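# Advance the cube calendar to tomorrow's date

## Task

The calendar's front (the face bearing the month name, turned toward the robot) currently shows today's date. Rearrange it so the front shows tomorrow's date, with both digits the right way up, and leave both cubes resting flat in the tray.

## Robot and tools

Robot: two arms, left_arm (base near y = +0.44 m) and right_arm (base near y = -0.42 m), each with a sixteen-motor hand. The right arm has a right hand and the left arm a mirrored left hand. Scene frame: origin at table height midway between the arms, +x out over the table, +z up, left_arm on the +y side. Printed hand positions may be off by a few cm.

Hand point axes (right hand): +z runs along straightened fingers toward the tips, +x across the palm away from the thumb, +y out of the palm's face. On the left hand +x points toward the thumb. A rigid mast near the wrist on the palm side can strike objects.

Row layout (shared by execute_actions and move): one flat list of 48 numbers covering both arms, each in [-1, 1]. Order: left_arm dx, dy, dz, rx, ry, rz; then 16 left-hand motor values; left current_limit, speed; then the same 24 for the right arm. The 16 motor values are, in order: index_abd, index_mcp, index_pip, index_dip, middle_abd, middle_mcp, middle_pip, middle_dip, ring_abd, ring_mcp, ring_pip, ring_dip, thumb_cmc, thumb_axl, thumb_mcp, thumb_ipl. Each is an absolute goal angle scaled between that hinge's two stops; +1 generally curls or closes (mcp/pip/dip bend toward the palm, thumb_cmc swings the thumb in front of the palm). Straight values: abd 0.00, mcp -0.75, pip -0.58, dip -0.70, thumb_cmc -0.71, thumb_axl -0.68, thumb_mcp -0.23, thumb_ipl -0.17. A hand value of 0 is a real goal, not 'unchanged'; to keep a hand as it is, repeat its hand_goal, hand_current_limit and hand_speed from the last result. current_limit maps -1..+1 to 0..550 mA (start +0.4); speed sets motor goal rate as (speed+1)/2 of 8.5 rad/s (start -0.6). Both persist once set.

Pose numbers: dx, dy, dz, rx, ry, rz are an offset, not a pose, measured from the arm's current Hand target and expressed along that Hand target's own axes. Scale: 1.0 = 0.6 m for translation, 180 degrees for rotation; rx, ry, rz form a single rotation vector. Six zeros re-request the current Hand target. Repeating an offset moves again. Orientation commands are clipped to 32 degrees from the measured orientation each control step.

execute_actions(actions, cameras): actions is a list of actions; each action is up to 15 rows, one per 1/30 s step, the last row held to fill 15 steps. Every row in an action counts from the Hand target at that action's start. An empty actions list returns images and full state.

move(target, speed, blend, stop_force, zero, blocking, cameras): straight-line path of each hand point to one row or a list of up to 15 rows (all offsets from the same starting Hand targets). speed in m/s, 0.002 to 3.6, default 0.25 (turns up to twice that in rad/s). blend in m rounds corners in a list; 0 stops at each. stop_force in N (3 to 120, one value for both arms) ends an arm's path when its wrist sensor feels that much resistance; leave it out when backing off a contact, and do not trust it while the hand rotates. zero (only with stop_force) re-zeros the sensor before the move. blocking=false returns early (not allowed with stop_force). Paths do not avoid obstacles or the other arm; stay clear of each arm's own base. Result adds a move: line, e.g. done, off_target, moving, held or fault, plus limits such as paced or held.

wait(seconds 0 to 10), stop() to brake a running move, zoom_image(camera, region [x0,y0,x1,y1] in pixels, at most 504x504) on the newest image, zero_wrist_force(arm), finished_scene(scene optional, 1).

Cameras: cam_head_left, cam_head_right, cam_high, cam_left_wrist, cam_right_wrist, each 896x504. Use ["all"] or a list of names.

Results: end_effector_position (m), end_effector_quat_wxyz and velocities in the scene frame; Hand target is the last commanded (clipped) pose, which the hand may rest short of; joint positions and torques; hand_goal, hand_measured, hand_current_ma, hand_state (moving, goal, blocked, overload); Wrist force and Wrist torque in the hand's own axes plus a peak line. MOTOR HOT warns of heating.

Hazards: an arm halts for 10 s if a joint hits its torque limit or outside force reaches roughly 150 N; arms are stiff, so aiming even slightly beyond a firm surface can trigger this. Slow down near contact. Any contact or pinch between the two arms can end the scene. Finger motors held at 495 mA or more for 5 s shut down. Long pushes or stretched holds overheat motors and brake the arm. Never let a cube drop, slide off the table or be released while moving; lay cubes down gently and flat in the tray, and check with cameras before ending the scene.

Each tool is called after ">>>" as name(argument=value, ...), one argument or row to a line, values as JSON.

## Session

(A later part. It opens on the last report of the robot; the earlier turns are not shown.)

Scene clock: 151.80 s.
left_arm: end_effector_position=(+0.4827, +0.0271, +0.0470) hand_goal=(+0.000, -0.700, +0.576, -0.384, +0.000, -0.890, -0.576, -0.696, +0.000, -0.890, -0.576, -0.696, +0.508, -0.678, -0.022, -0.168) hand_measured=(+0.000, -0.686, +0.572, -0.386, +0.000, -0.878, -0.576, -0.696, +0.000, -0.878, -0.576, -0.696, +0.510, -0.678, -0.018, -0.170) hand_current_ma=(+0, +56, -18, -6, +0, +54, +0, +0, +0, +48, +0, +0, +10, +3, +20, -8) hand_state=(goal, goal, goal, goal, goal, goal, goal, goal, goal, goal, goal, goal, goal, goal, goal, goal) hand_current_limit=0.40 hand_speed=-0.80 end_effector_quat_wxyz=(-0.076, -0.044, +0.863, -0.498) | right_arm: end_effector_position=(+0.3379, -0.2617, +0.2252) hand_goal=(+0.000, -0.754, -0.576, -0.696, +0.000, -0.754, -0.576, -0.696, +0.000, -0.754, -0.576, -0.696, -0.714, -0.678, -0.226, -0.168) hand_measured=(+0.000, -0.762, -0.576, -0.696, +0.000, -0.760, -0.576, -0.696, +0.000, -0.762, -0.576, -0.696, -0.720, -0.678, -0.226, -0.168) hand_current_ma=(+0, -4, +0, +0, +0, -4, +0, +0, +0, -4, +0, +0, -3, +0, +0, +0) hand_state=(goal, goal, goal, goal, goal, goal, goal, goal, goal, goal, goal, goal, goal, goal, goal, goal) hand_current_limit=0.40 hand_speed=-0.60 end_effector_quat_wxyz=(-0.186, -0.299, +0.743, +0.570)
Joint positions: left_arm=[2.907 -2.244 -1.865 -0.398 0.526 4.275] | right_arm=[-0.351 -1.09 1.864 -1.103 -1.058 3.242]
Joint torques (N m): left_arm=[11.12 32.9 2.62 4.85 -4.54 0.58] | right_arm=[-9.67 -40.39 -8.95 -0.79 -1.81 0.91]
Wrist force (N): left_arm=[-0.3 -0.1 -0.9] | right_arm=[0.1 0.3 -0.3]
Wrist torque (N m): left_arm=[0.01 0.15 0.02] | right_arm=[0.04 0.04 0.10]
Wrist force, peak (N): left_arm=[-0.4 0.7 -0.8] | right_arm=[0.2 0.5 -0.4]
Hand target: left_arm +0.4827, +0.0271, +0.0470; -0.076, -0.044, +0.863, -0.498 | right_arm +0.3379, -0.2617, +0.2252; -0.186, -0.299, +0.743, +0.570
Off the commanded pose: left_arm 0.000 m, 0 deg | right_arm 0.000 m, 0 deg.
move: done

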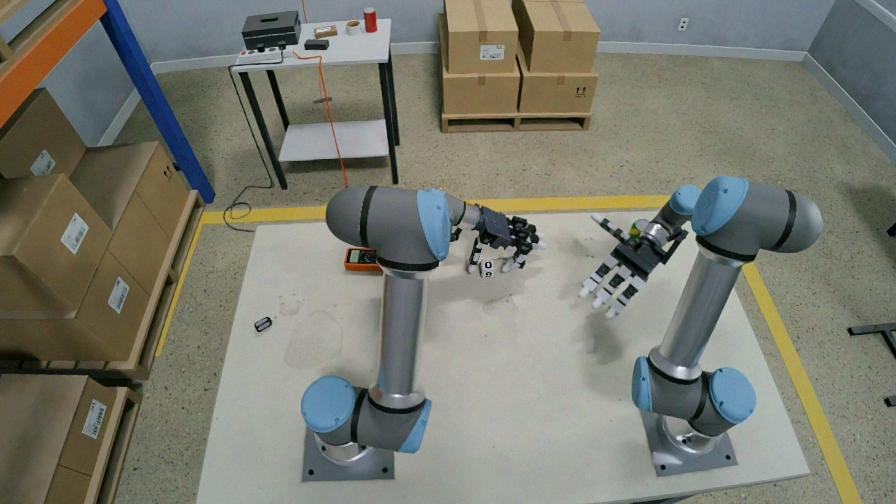

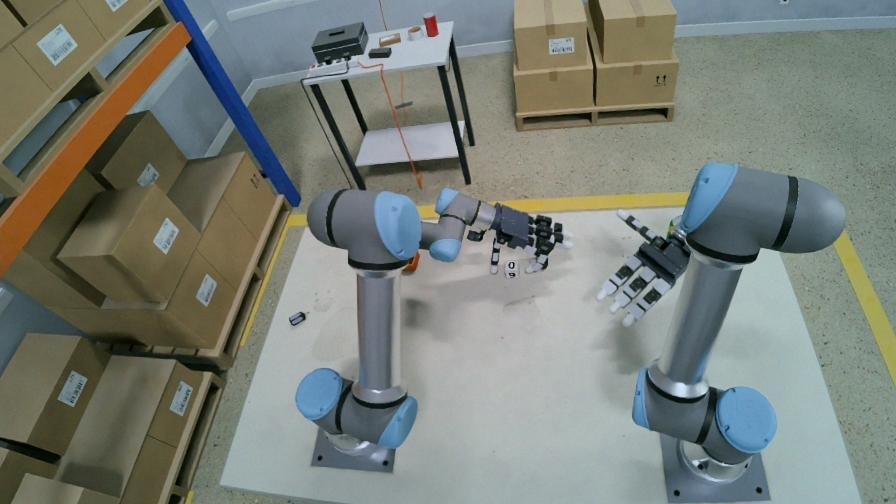

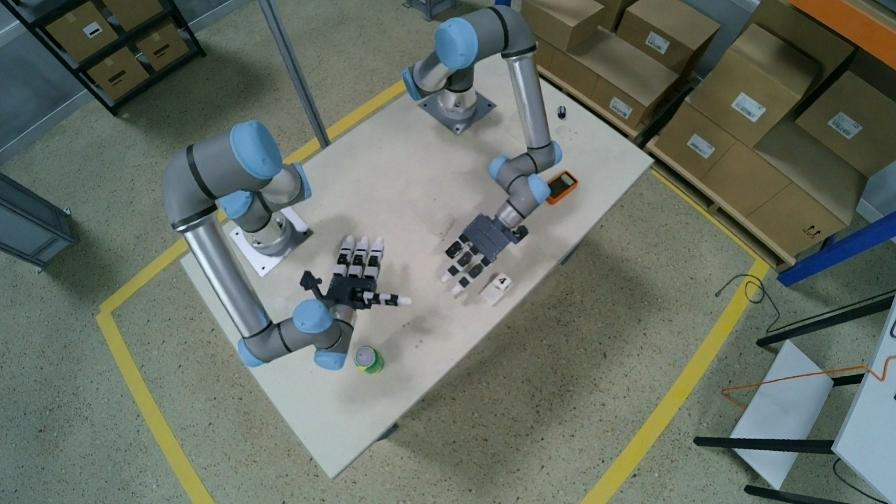

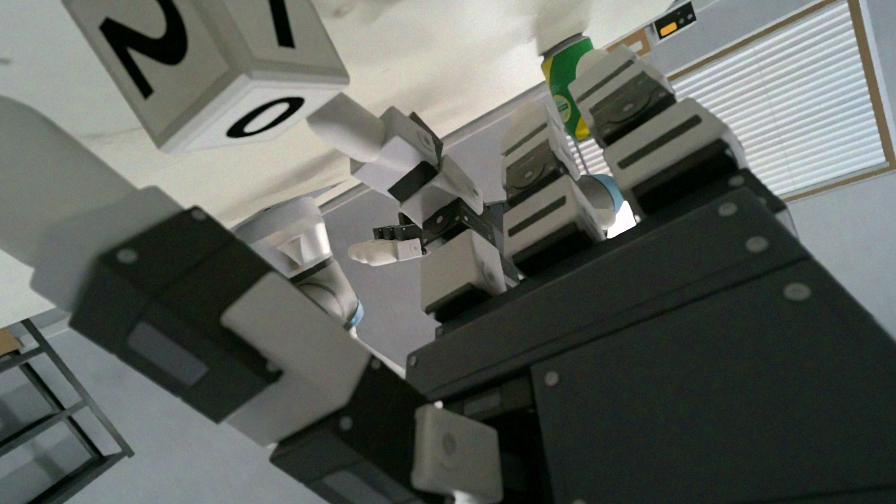

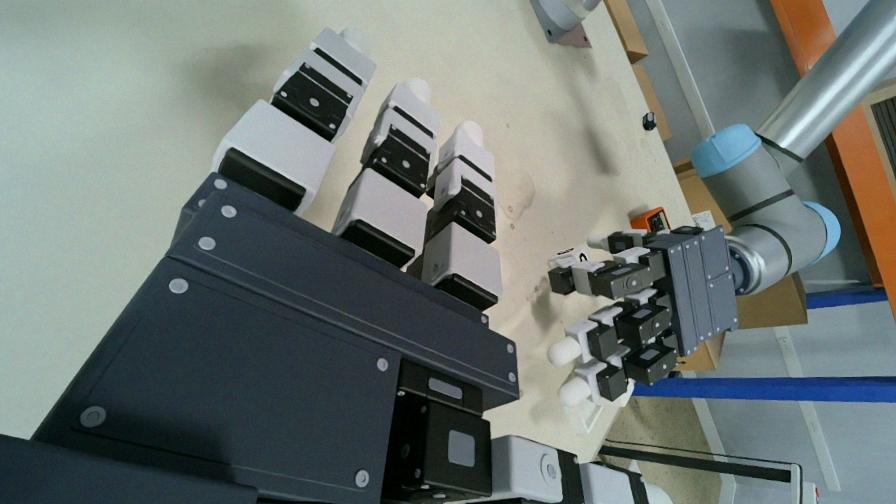

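>>> move(
  target=[0,0,0,0,0,0,0,-0.342,0.577,-0.384,0,-0.89,-0.576,-0.696,0,-0.89,-0.576,-0.696,0.509,-0.678,0.202,-0.168,0.4,-0.93,0,0,0,0,0,0,0,-0.754,-0.576,-0.696,0,-0.754,-0.576,-0.696,0,-0.754,-0.576,-0.696,-0.714,-0.678,-0.226,-0.168,0.4,-0.6],
  cameras=["cam_left_wrist","cam_right_wrist","cam_head_right","cam_head_left"],
)

>>> zoom_image(
  camera="cam_head_right",
  region=[460, 210, 560, 290],
)

>>> zoom_image(
  camera="cam_head_left",
  region=[440, 210, 540, 290],
)

Scene clock: 154.77 s.
left_arm: end_effector_position=(+0.4827, +0.0271, +0.0470) hand_goal=(+0.000, -0.342, +0.576, -0.384, +0.000, -0.890, -0.576, -0.696, +0.000, -0.890, -0.576, -0.696, +0.508, -0.678, +0.202, -0.168) hand_measured=(+0.000, -0.502, +0.564, -0.386, +0.000, -0.878, -0.576, -0.696, +0.000, -0.878, -0.576, -0.696, +0.510, -0.678, +0.128, -0.180) hand_current_ma=(+0, -385, -50, -6, +0, +54, +0, +0, +0, +48, +0, +0, +10, +3, -385, -65) hand_state=(goal, blocked, goal, goal, goal, goal, goal, goal, goal, goal, goal, goal, goal, goal, blocked, goal) hand_current_limit=0.40 hand_speed=-0.93 end_effector_quat_wxyz=(-0.076, -0.044, +0.863, -0.498) | right_arm: end_effector_position=(+0.3379, -0.2617, +0.2252) hand_goal=(+0.000, -0.754, -0.576, -0.696, +0.000, -0.754, -0.576, -0.696, +0.000, -0.754, -0.576, -0.696, -0.714, -0.678, -0.226, -0.168) hand_measured=(+0.000, -0.762, -0.576, -0.696, +0.000, -0.760, -0.576, -0.696, +0.000, -0.762, -0.576, -0.696, -0.720, -0.678, -0.226, -0.168) hand_current_ma=(+0, -4, +0, +0, +0, -4, +0, +0, +0, -4, +0, +0, -3, +0, +0, +0) hand_state=(goal, goal, goal, goal, goal, goal, goal, goal, goal, goal, goal, goal, goal, goal, goal, goal) hand_current_limit=0.40 hand_speed=-0.60 end_effector_quat_wxyz=(-0.186, -0.299, +0.743, +0.570)
Joint positions: left_arm=[2.907 -2.244 -1.865 -0.398 0.526 4.275] | right_arm=[-0.351 -1.09 1.864 -1.103 -1.058 3.242]
Joint torques (N m): left_arm=[10.7 33.1 2.58 4.8 -3.86 -0.05] | right_arm=[-9.72 -40.39 -8.89 -0.6 -1.82 0.93]
Wrist force (N): left_arm=[0.1 -2.9 -1.4] | right_arm=[0.3 0.3 -0.3]
Wrist torque (N m): left_arm=[-0.02 0.13 -0.03] | right_arm=[0.03 0.03 0.11]
Wrist force, peak (N): left_arm=[-0.2 -3.2 -1.6] | right_arm=[0.3 0.5 -0.5]
Hand target: left_arm +0.4827, +0.0271, +0.0470; -0.076, -0.044, +0.863, -0.498 | right_arm +0.3379, -0.2617, +0.2252; -0.186, -0.299, +0.743, +0.570
Off the commanded pose: left_arm 0.000 m, 0 deg | right_arm 0.000 m, 0 deg.
move: done
Images, in order (width x height): cam_head_left 896x504, cam_head_right 896x504, cam_left_wrist 896x504, cam_right_wrist 896x504.

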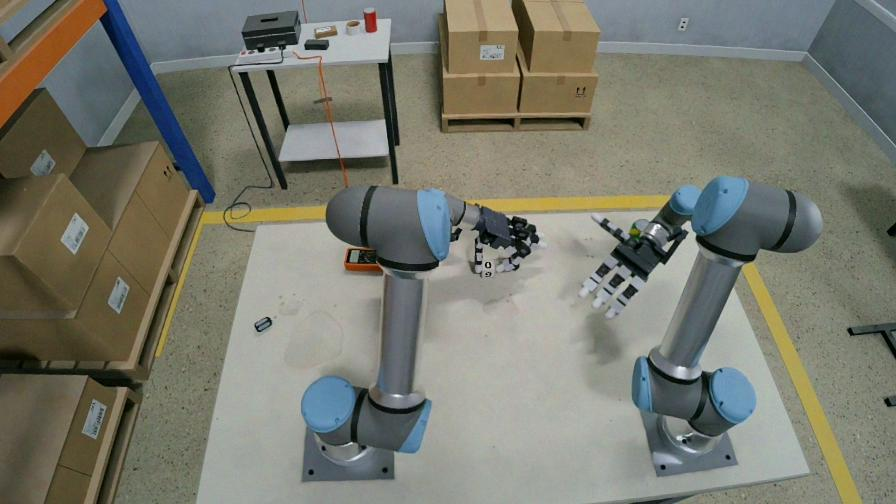

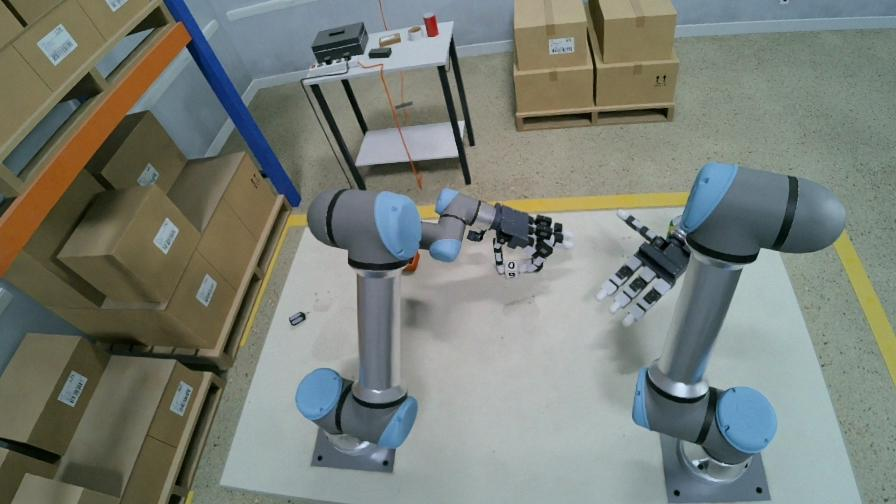

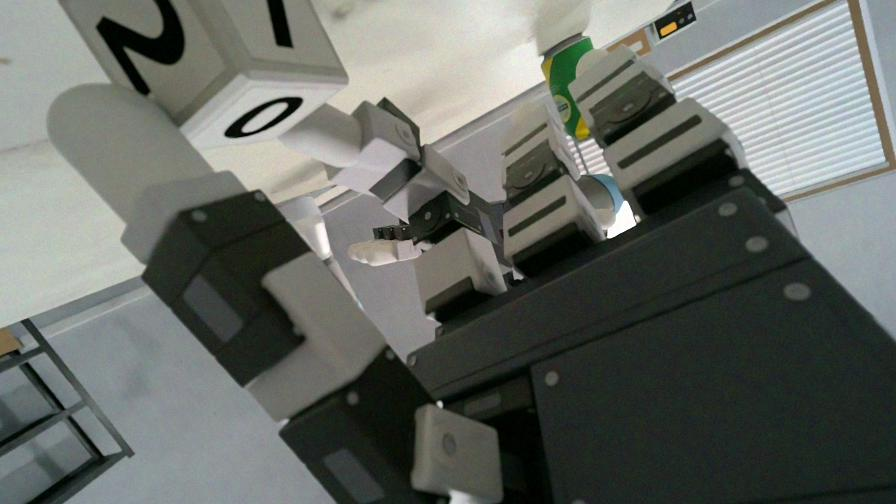

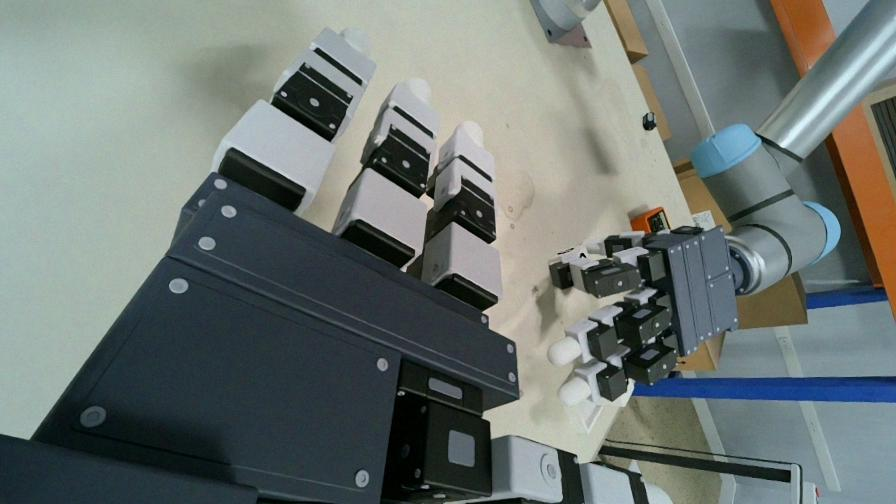

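Scaled by 5.040.

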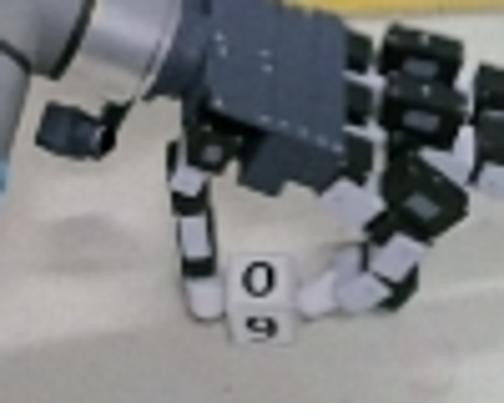

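Scaled by 5.040.

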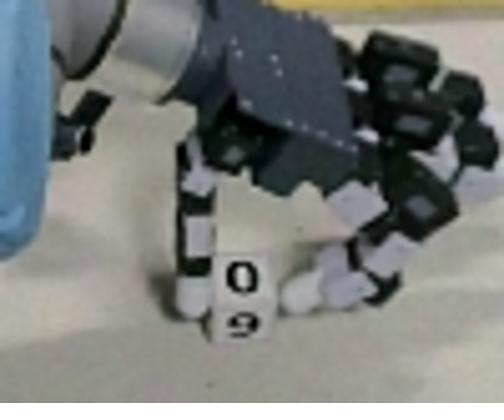

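>>> move(
  target=[
    [0.0231,-0.1137,-0.0656,0,0,0,0,-0.342,0.577,-0.384,0,-0.89,-0.576,-0.696,0,-0.89,-0.576,-0.696,0.509,-0.678,0.202,-0.168,0.4,-0.93,0,0,0,0,0,0,0,-0.754,-0.576,-0.696,0,-0.754,-0.576,-0.696,0,-0.754,-0.576,-0.696,-0.714,-0.678,-0.226,-0.168,0.4,-0.6],
    [0.0612,-0.1318,-0.076,0,-0.1722,0.2983,0,-0.342,0.577,-0.384,0,-0.89,-0.576,-0.696,0,-0.89,-0.576,-0.696,0.509,-0.678,0.202,-0.168,0.4,-0.93,0,0,0,0,0,0,0,-0.754,-0.576,-0.696,0,-0.754,-0.576,-0.696,0,-0.754,-0.576,-0.696,-0.714,-0.678,-0.226,-0.168,0.4,-0.6],
  ],
  speed=0.12,
  cameras=["all"],
)

>>> zoom_image(
  camera="cam_head_right",
  region=[460, 190, 560, 270],
)

>>> zoom_image(
  camera="cam_right_wrist",
  region=[520, 180, 700, 330],
)

Scene clock: 163.57 s.
left_arm: end_effector_position=(+0.4624, +0.0271, +0.1433) hand_goal=(+0.000, -0.342, +0.576, -0.384, +0.000, -0.890, -0.576, -0.696, +0.000, -0.890, -0.576, -0.696, +0.508, -0.678, +0.202, -0.168) hand_measured=(+0.000, -0.488, +0.548, -0.392, +0.000, -0.878, -0.576, -0.696, +0.000, -0.878, -0.576, -0.696, +0.504, -0.678, +0.128, -0.184) hand_current_ma=(+0, -385, -118, -31, -1, +54, +0, +0, -1, +48, +0, +0, -17, +0, -385, -89) hand_state=(goal, blocked, blocked, goal, goal, goal, goal, goal, goal, goal, goal, goal, goal, goal, blocked, goal) hand_current_limit=0.40 hand_speed=-0.93 end_effector_quat_wxyz=(+0.380, +0.219, +0.778, -0.450) | right_arm: end_effector_position=(+0.3379, -0.2617, +0.2252) hand_goal=(+0.000, -0.754, -0.576, -0.696, +0.000, -0.754, -0.576, -0.696, +0.000, -0.754, -0.576, -0.696, -0.714, -0.678, -0.226, -0.168) hand_measured=(+0.000, -0.762, -0.576, -0.696, +0.000, -0.760, -0.576, -0.696, +0.000, -0.762, -0.576, -0.696, -0.720, -0.678, -0.226, -0.168) hand_current_ma=(+0, -4, +0, +0, +0, -4, +0, +0, +0, -4, +0, +0, -3, +0, +0, +0) hand_state=(goal, goal, goal, goal, goal, goal, goal, goal, goal, goal, goal, goal, goal, goal, goal, goal) hand_current_limit=0.40 hand_speed=-0.60 end_effector_quat_wxyz=(-0.186, -0.299, +0.743, +0.570)
Joint positions: left_arm=[2.791 -2.137 -2.242 0.799 0.811 4.429] | right_arm=[-0.351 -1.09 1.864 -1.103 -1.058 3.242]
Joint torques (N m): left_arm=[-10.42 24.11 -2.59 4.61 1.69 1.58] | right_arm=[-9.06 -40.54 -7.54 -0.6 -1.82 0.75]
Wrist force (N): left_arm=[-0.4 -0.4 -0.6] | right_arm=[0.3 0.2 -0.3]
Wrist torque (N m): left_arm=[-0.12 0.13 -0.18] | right_arm=[0.02 0.02 0.12]
Wrist force, peak (N): left_arm=[-0.3 -3.4 -1.8] | right_arm=[0.2 0.5 -0.5]
Hand target: left_arm +0.4624, +0.0271, +0.1433; +0.380, +0.219, +0.778, -0.450 | right_arm +0.3379, -0.2617, +0.2252; -0.186, -0.299, +0.743, +0.570
Off the commanded pose: left_arm 0.000 m, 0 deg | right_arm 0.000 m, 0 deg.
move: done

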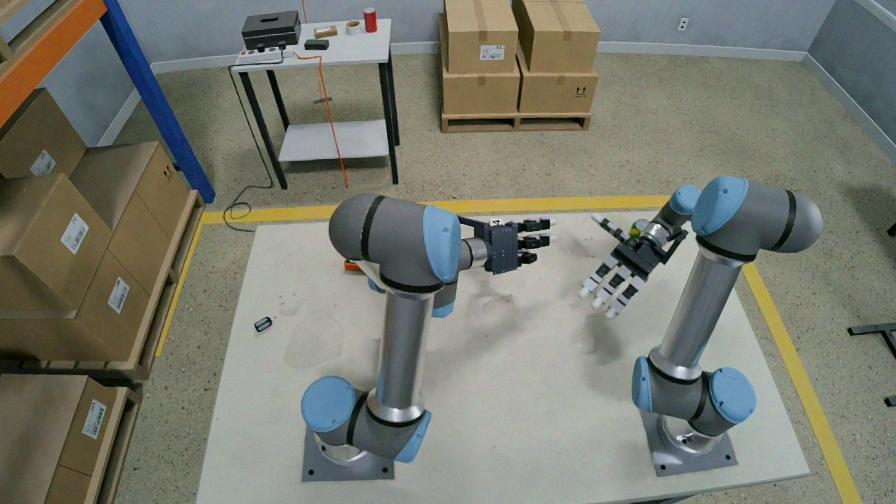

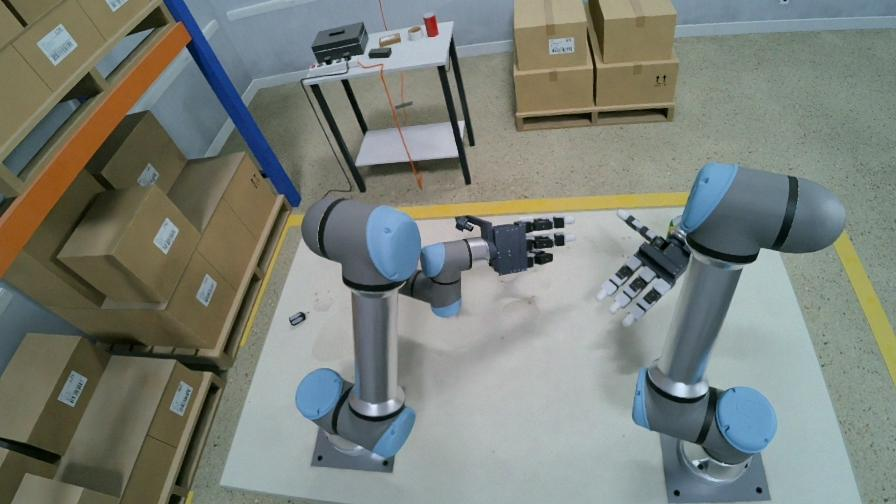

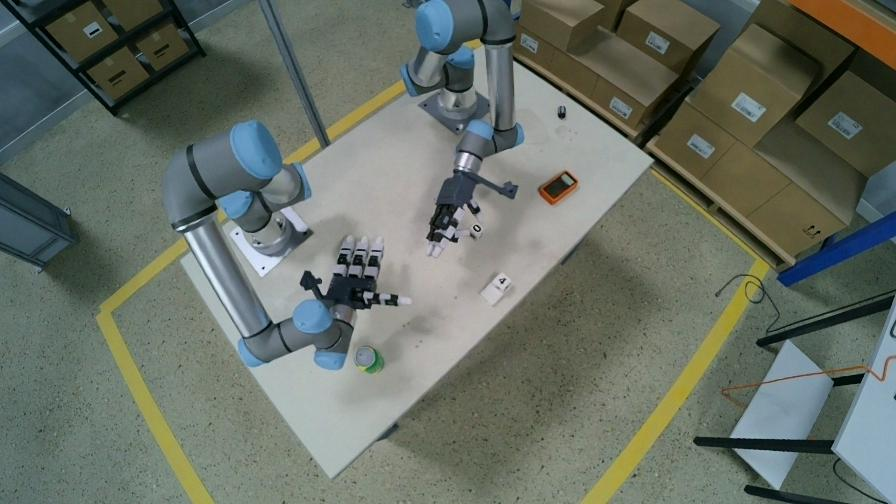

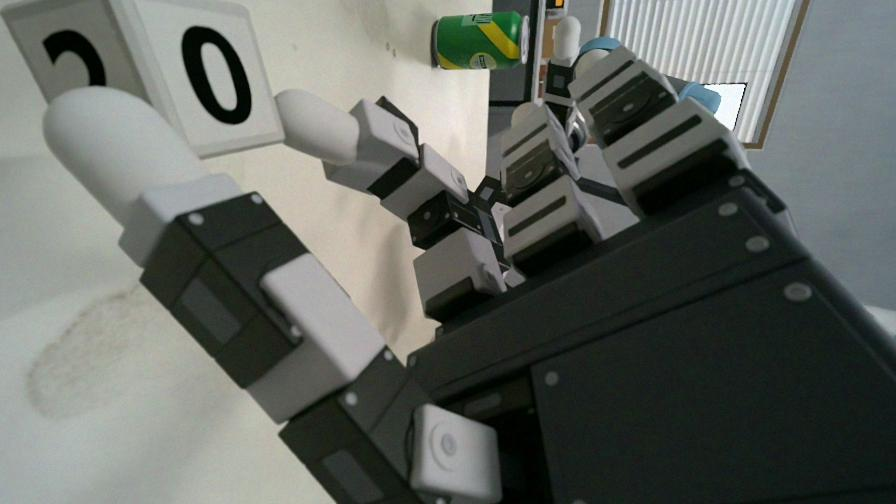

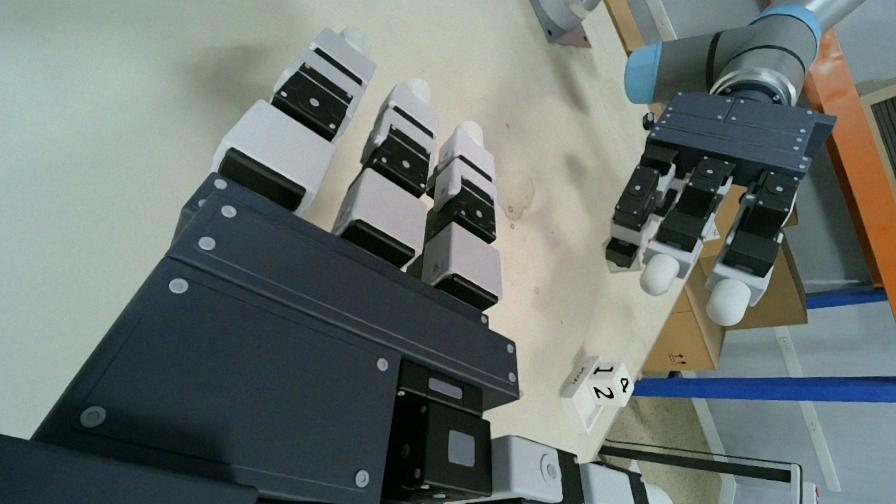

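Scaled by 5.040.

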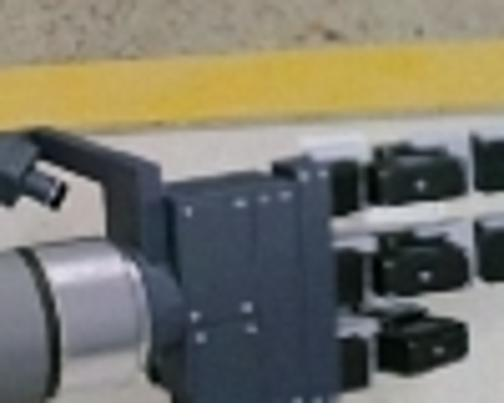

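Scaled by 2.800.

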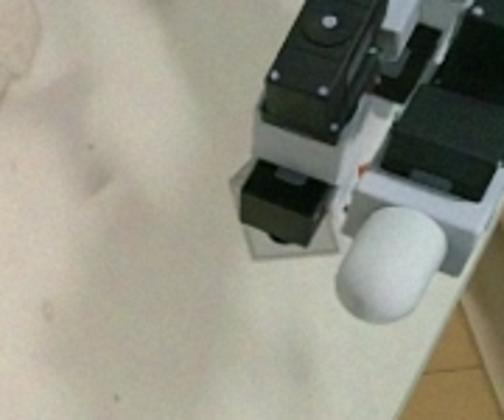

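>>> zoom_image(
  camera="cam_left_wrist",
  region=[0, 0, 400, 225],
)

>>> zoom_image(
  camera="cam_high",
  region=[420, 180, 530, 270],
)

Scaled by 1.260.

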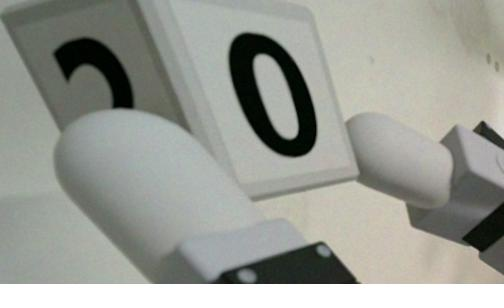

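Scaled by 4.582.

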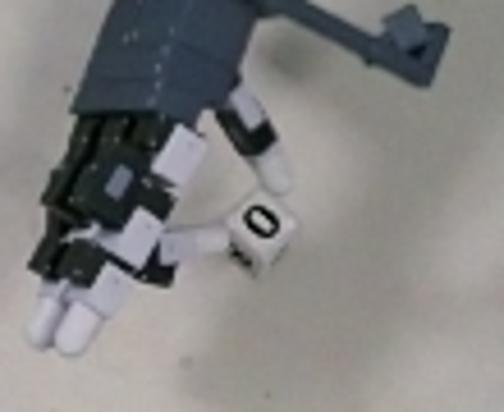

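>>> move(
  target=[-0.0065,0.029,0.0168,0,0.1444,-0.2502,0,-0.342,0.577,-0.384,0,-0.89,-0.576,-0.696,0,-0.89,-0.576,-0.696,0.509,-0.678,0.202,-0.168,0.4,-0.93,0,0,0,0,0,0,0,-0.754,-0.576,-0.696,0,-0.754,-0.576,-0.696,0,-0.754,-0.576,-0.696,-0.714,-0.678,-0.226,-0.168,0.4,-0.6],
  speed=0.15,
  cameras=["all"],
)

>>> zoom_image(
  camera="cam_head_right",
  region=[460, 190, 560, 270],
)

>>> zoom_image(
  camera="cam_right_wrist",
  region=[550, 150, 730, 300],
)

>>> zoom_image(
  camera="cam_left_wrist",
  region=[0, 0, 400, 225],
)

Scene clock: 173.20 s.
left_arm: end_effector_position=(+0.4807, +0.0271, +0.1340) hand_goal=(+0.000, -0.342, +0.576, -0.384, +0.000, -0.890, -0.576, -0.696, +0.000, -0.890, -0.576, -0.696, +0.508, -0.678, +0.202, -0.168) hand_measured=(+0.000, -0.488, +0.548, -0.392, +0.000, -0.878, -0.576, -0.696, +0.000, -0.878, -0.576, -0.696, +0.510, -0.678, +0.128, -0.184) hand_current_ma=(+0, -385, -118, -31, -2, +54, +0, +0, -2, +48, +0, +0, +5, -1, -385, -89) hand_state=(goal, blocked, blocked, goal, goal, goal, goal, goal, goal, goal, goal, goal, goal, goal, blocked, goal) hand_current_limit=0.40 hand_speed=-0.93 end_effector_quat_wxyz=(+0.000, -0.001, +0.866, -0.500) | right_arm: end_effector_position=(+0.3379, -0.2617, +0.2252) hand_goal=(+0.000, -0.754, -0.576, -0.696, +0.000, -0.754, -0.576, -0.696, +0.000, -0.754, -0.576, -0.696, -0.714, -0.678, -0.226, -0.168) hand_measured=(+0.000, -0.762, -0.576, -0.696, +0.000, -0.760, -0.576, -0.696, +0.000, -0.762, -0.576, -0.696, -0.720, -0.678, -0.226, -0.168) hand_current_ma=(+0, -4, +0, +0, +0, -4, +0, +0, +0, -4, +0, +0, -3, +0, +0, +0) hand_state=(goal, goal, goal, goal, goal, goal, goal, goal, goal, goal, goal, goal, goal, goal, goal, goal) hand_current_limit=0.40 hand_speed=-0.60 end_effector_quat_wxyz=(-0.186, -0.299, +0.743, +0.570)
Joint positions: left_arm=[2.894 -2.052 -1.922 -0.36 0.567 4.271] | right_arm=[-0.351 -1.09 1.864 -1.103 -1.058 3.242]
Joint torques (N m): left_arm=[10.99 28.56 28.41 0.51 -4.5 1.55] | right_arm=[-9.51 -40.44 -9.72 -0.45 -1.84 0.89]
Wrist force (N): left_arm=[-0.4 0.4 -0.4] | right_arm=[0.2 0.2 -0.3]
Wrist torque (N m): left_arm=[0.01 0.17 -0.03] | right_arm=[0.02 0.03 0.11]
Wrist force, peak (N): left_arm=[-0.2 -0.2 -1.0] | right_arm=[0.0 0.8 -0.3]
Hand target: left_arm +0.4807, +0.0271, +0.1340; +0.000, -0.001, +0.866, -0.500 | right_arm +0.3379, -0.2617, +0.2252; -0.186, -0.299, +0.743, +0.570
Off the commanded pose: left_arm 0.000 m, 0 deg | right_arm 0.000 m, 0 deg.
move: done

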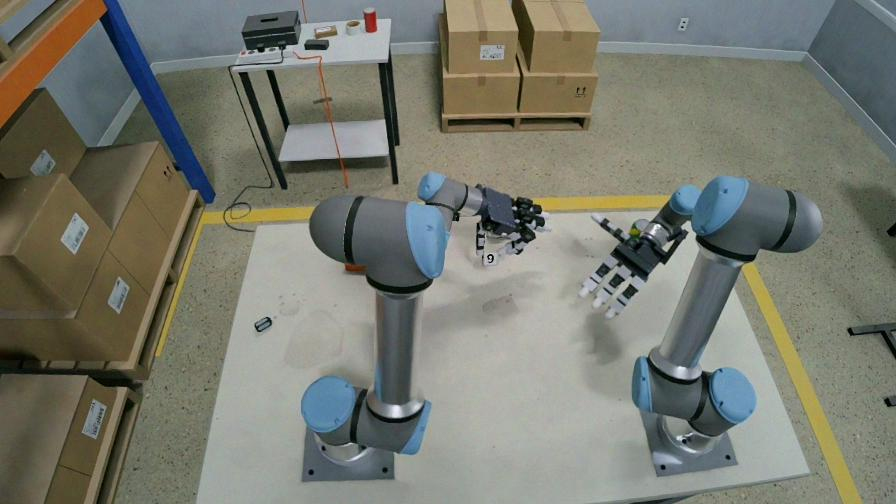

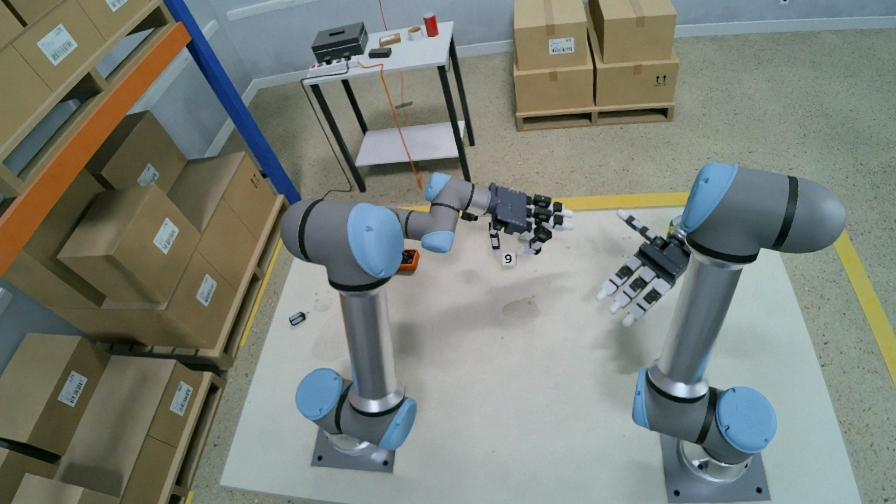

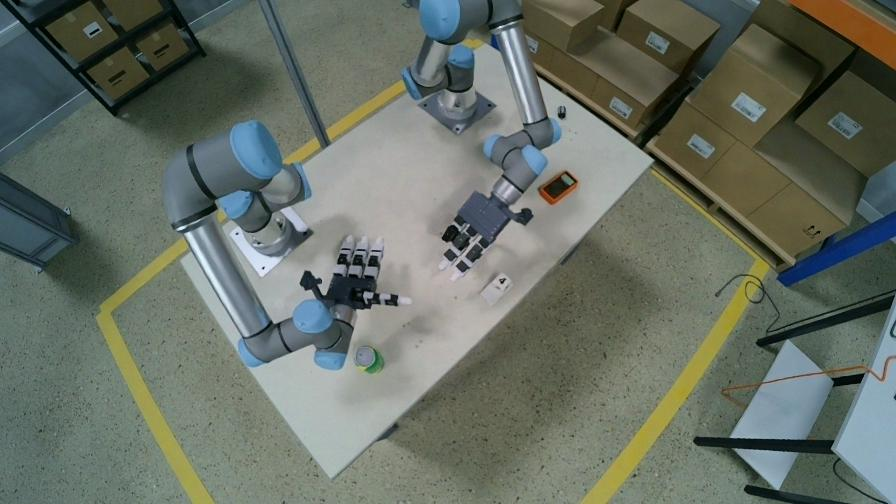

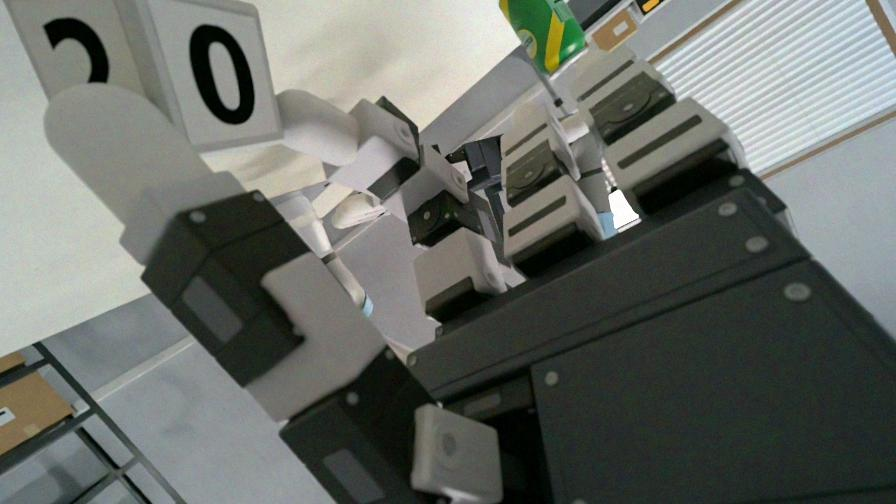

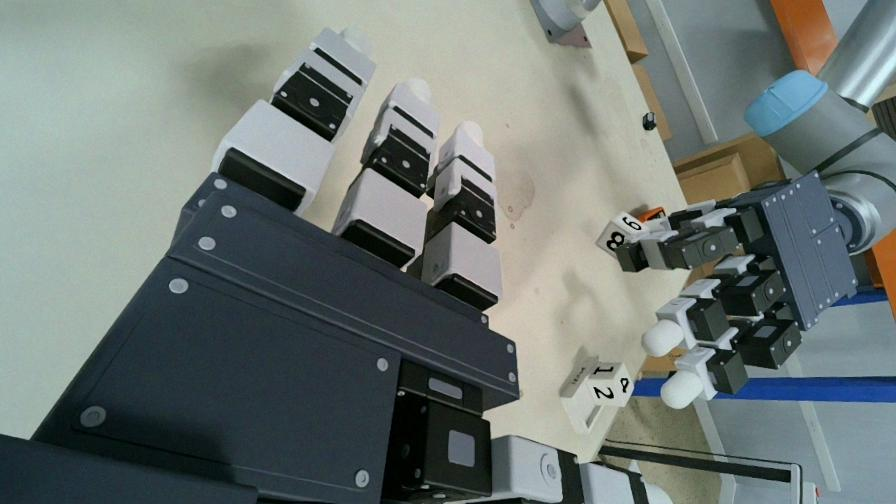

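Scaled by 5.040.

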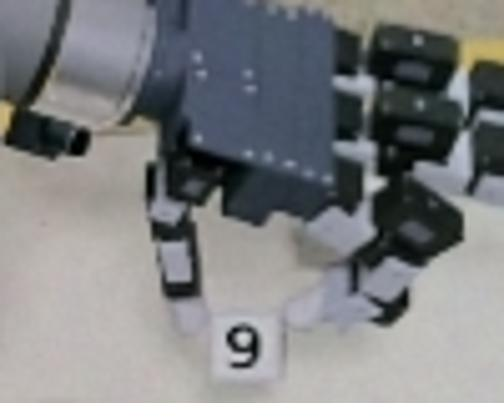

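Scaled by 2.800.

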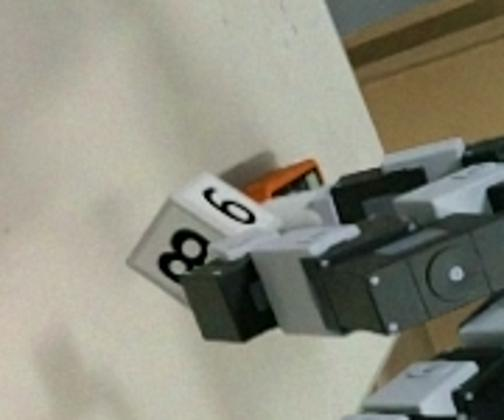

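Scaled by 1.260.

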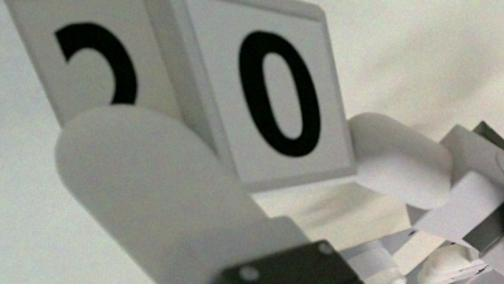

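>>> wait(
  seconds=0.1,
  cameras=["all"],
)

>>> zoom_image(
  camera="cam_head_right",
  region=[480, 230, 540, 280],
)

>>> zoom_image(
  camera="cam_right_wrist",
  region=[580, 190, 680, 280],
)

>>> zoom_image(
  camera="cam_left_wrist",
  region=[0, 0, 400, 225],
)

Scene clock: 176.93 s.
left_arm: end_effector_position=(+0.4807, +0.0271, +0.1340) hand_goal=(+0.000, -0.342, +0.576, -0.384, +0.000, -0.890, -0.576, -0.696, +0.000, -0.890, -0.576, -0.696, +0.508, -0.678, +0.202, -0.168) hand_measured=(+0.000, -0.488, +0.548, -0.392, +0.000, -0.878, -0.576, -0.696, +0.000, -0.878, -0.576, -0.696, +0.510, -0.678, +0.128, -0.184) hand_current_ma=(+0, -385, -118, -31, -2, +54, +0, +0, -2, +48, +0, +0, +5, -1, -385, -89) hand_state=(goal, blocked, blocked, goal, goal, goal, goal, goal, goal, goal, goal, goal, goal, goal, blocked, goal) hand_current_limit=0.40 hand_speed=-0.93 end_effector_quat_wxyz=(+0.000, -0.001, +0.866, -0.500) | right_arm: end_effector_position=(+0.3379, -0.2617, +0.2252) hand_goal=(+0.000, -0.754, -0.576, -0.696, +0.000, -0.754, -0.576, -0.696, +0.000, -0.754, -0.576, -0.696, -0.714, -0.678, -0.226, -0.168) hand_measured=(+0.000, -0.762, -0.576, -0.696, +0.000, -0.760, -0.576, -0.696, +0.000, -0.762, -0.576, -0.696, -0.720, -0.678, -0.226, -0.168) hand_current_ma=(+0, -4, +0, +0, +0, -4, +0, +0, +0, -4, +0, +0, -3, +0, +0, +0) hand_state=(goal, goal, goal, goal, goal, goal, goal, goal, goal, goal, goal, goal, goal, goal, goal, goal) hand_current_limit=0.40 hand_speed=-0.60 end_effector_quat_wxyz=(-0.186, -0.299, +0.743, +0.570)
Joint positions: left_arm=[2.894 -2.052 -1.922 -0.36 0.567 4.271] | right_arm=[-0.351 -1.09 1.864 -1.103 -1.058 3.242]
Joint torques (N m): left_arm=[10.89 28.35 28.82 0.33 -4.4 1.5] | right_arm=[-9.31 -41.31 -8.78 -0.48 -1.68 0.85]
Wrist force (N): left_arm=[-0.3 0.6 -0.3] | right_arm=[0.2 0.2 -0.2]
Wrist torque (N m): left_arm=[0.02 0.17 -0.02] | right_arm=[0.02 0.03 0.11]
Wrist force, peak (N): left_arm=[-0.7 0.6 -0.6] | right_arm=[0.5 0.4 -0.3]
Hand target: left_arm +0.4807, +0.0271, +0.1340; +0.000, -0.001, +0.866, -0.500 | right_arm +0.3379, -0.2617, +0.2252; -0.186, -0.299, +0.743, +0.570
Off the commanded pose: left_arm 0.000 m, 0 deg | right_arm 0.000 m, 0 deg.
wait: 0.10 s; at rest from the start

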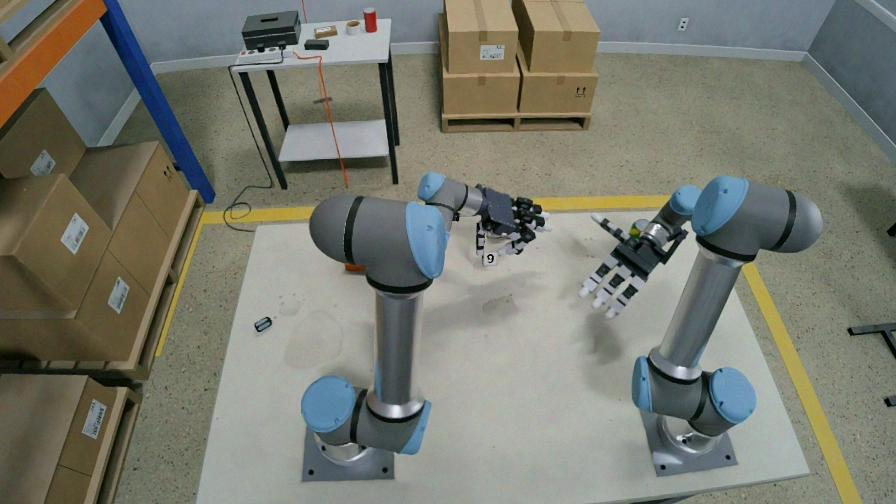

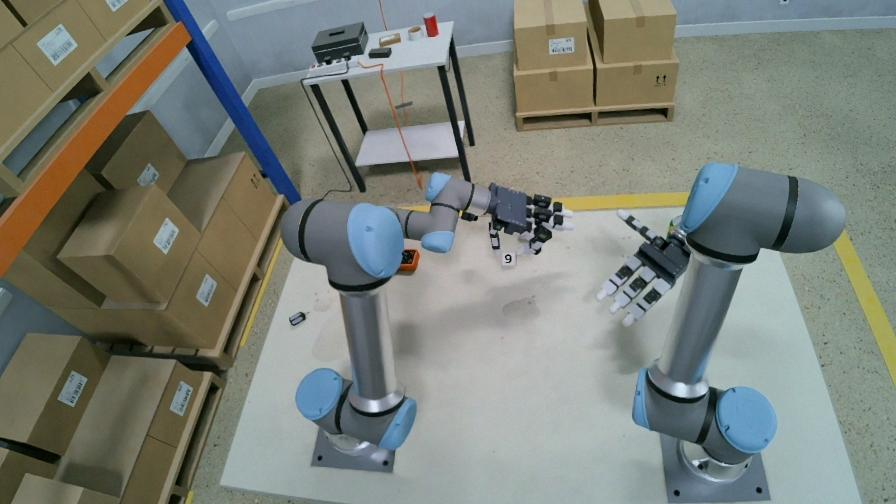

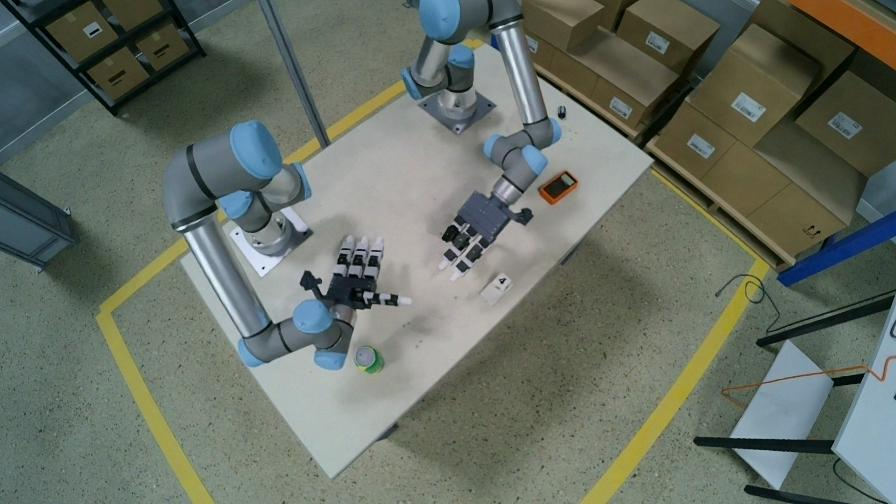

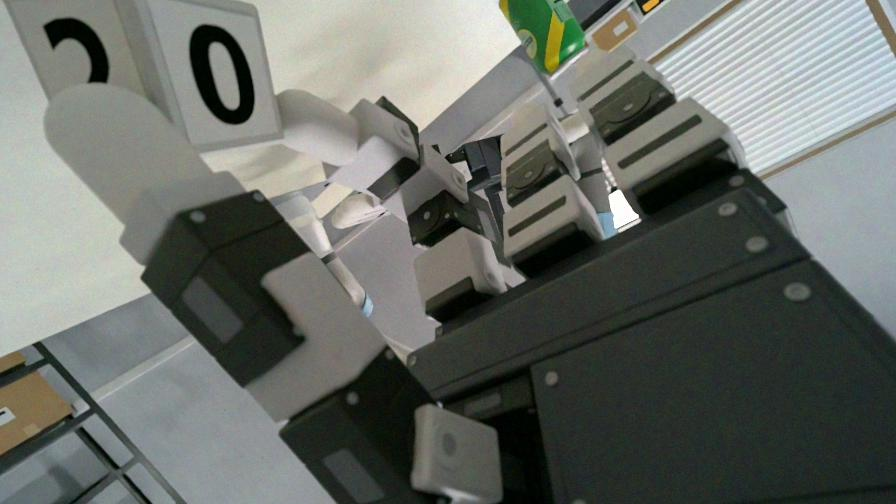

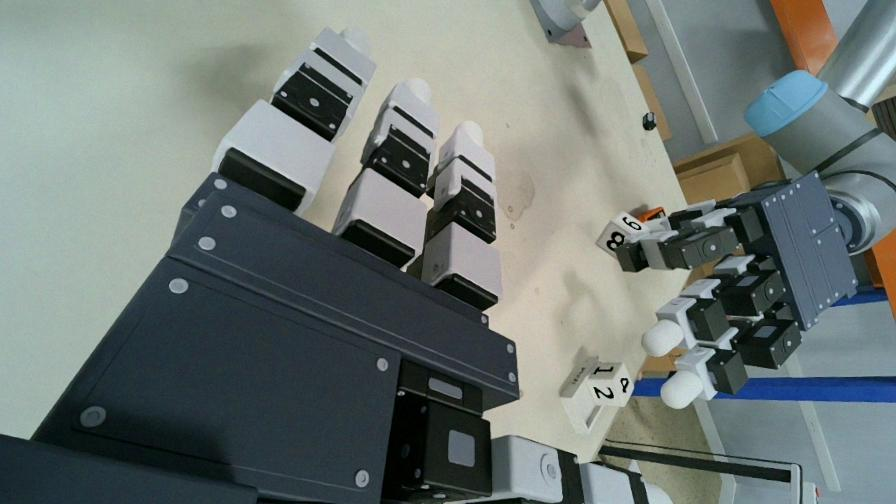

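Scaled by 8.400.

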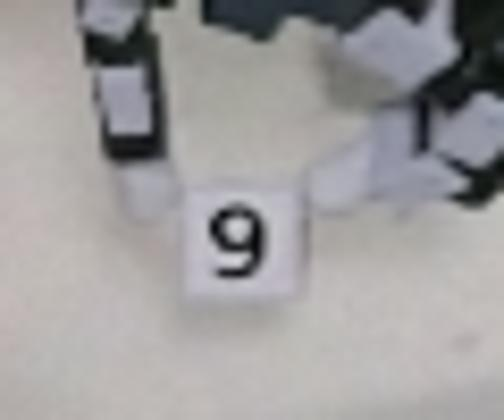

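Scaled by 5.040.

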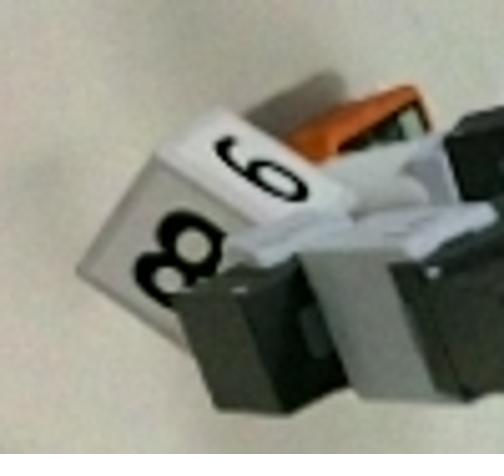

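Scaled by 1.260.

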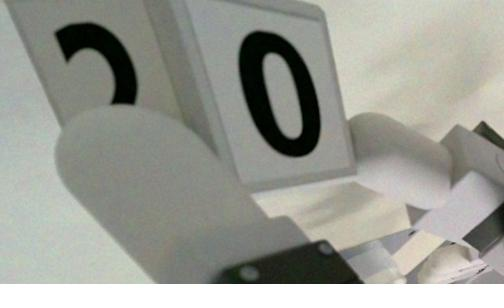

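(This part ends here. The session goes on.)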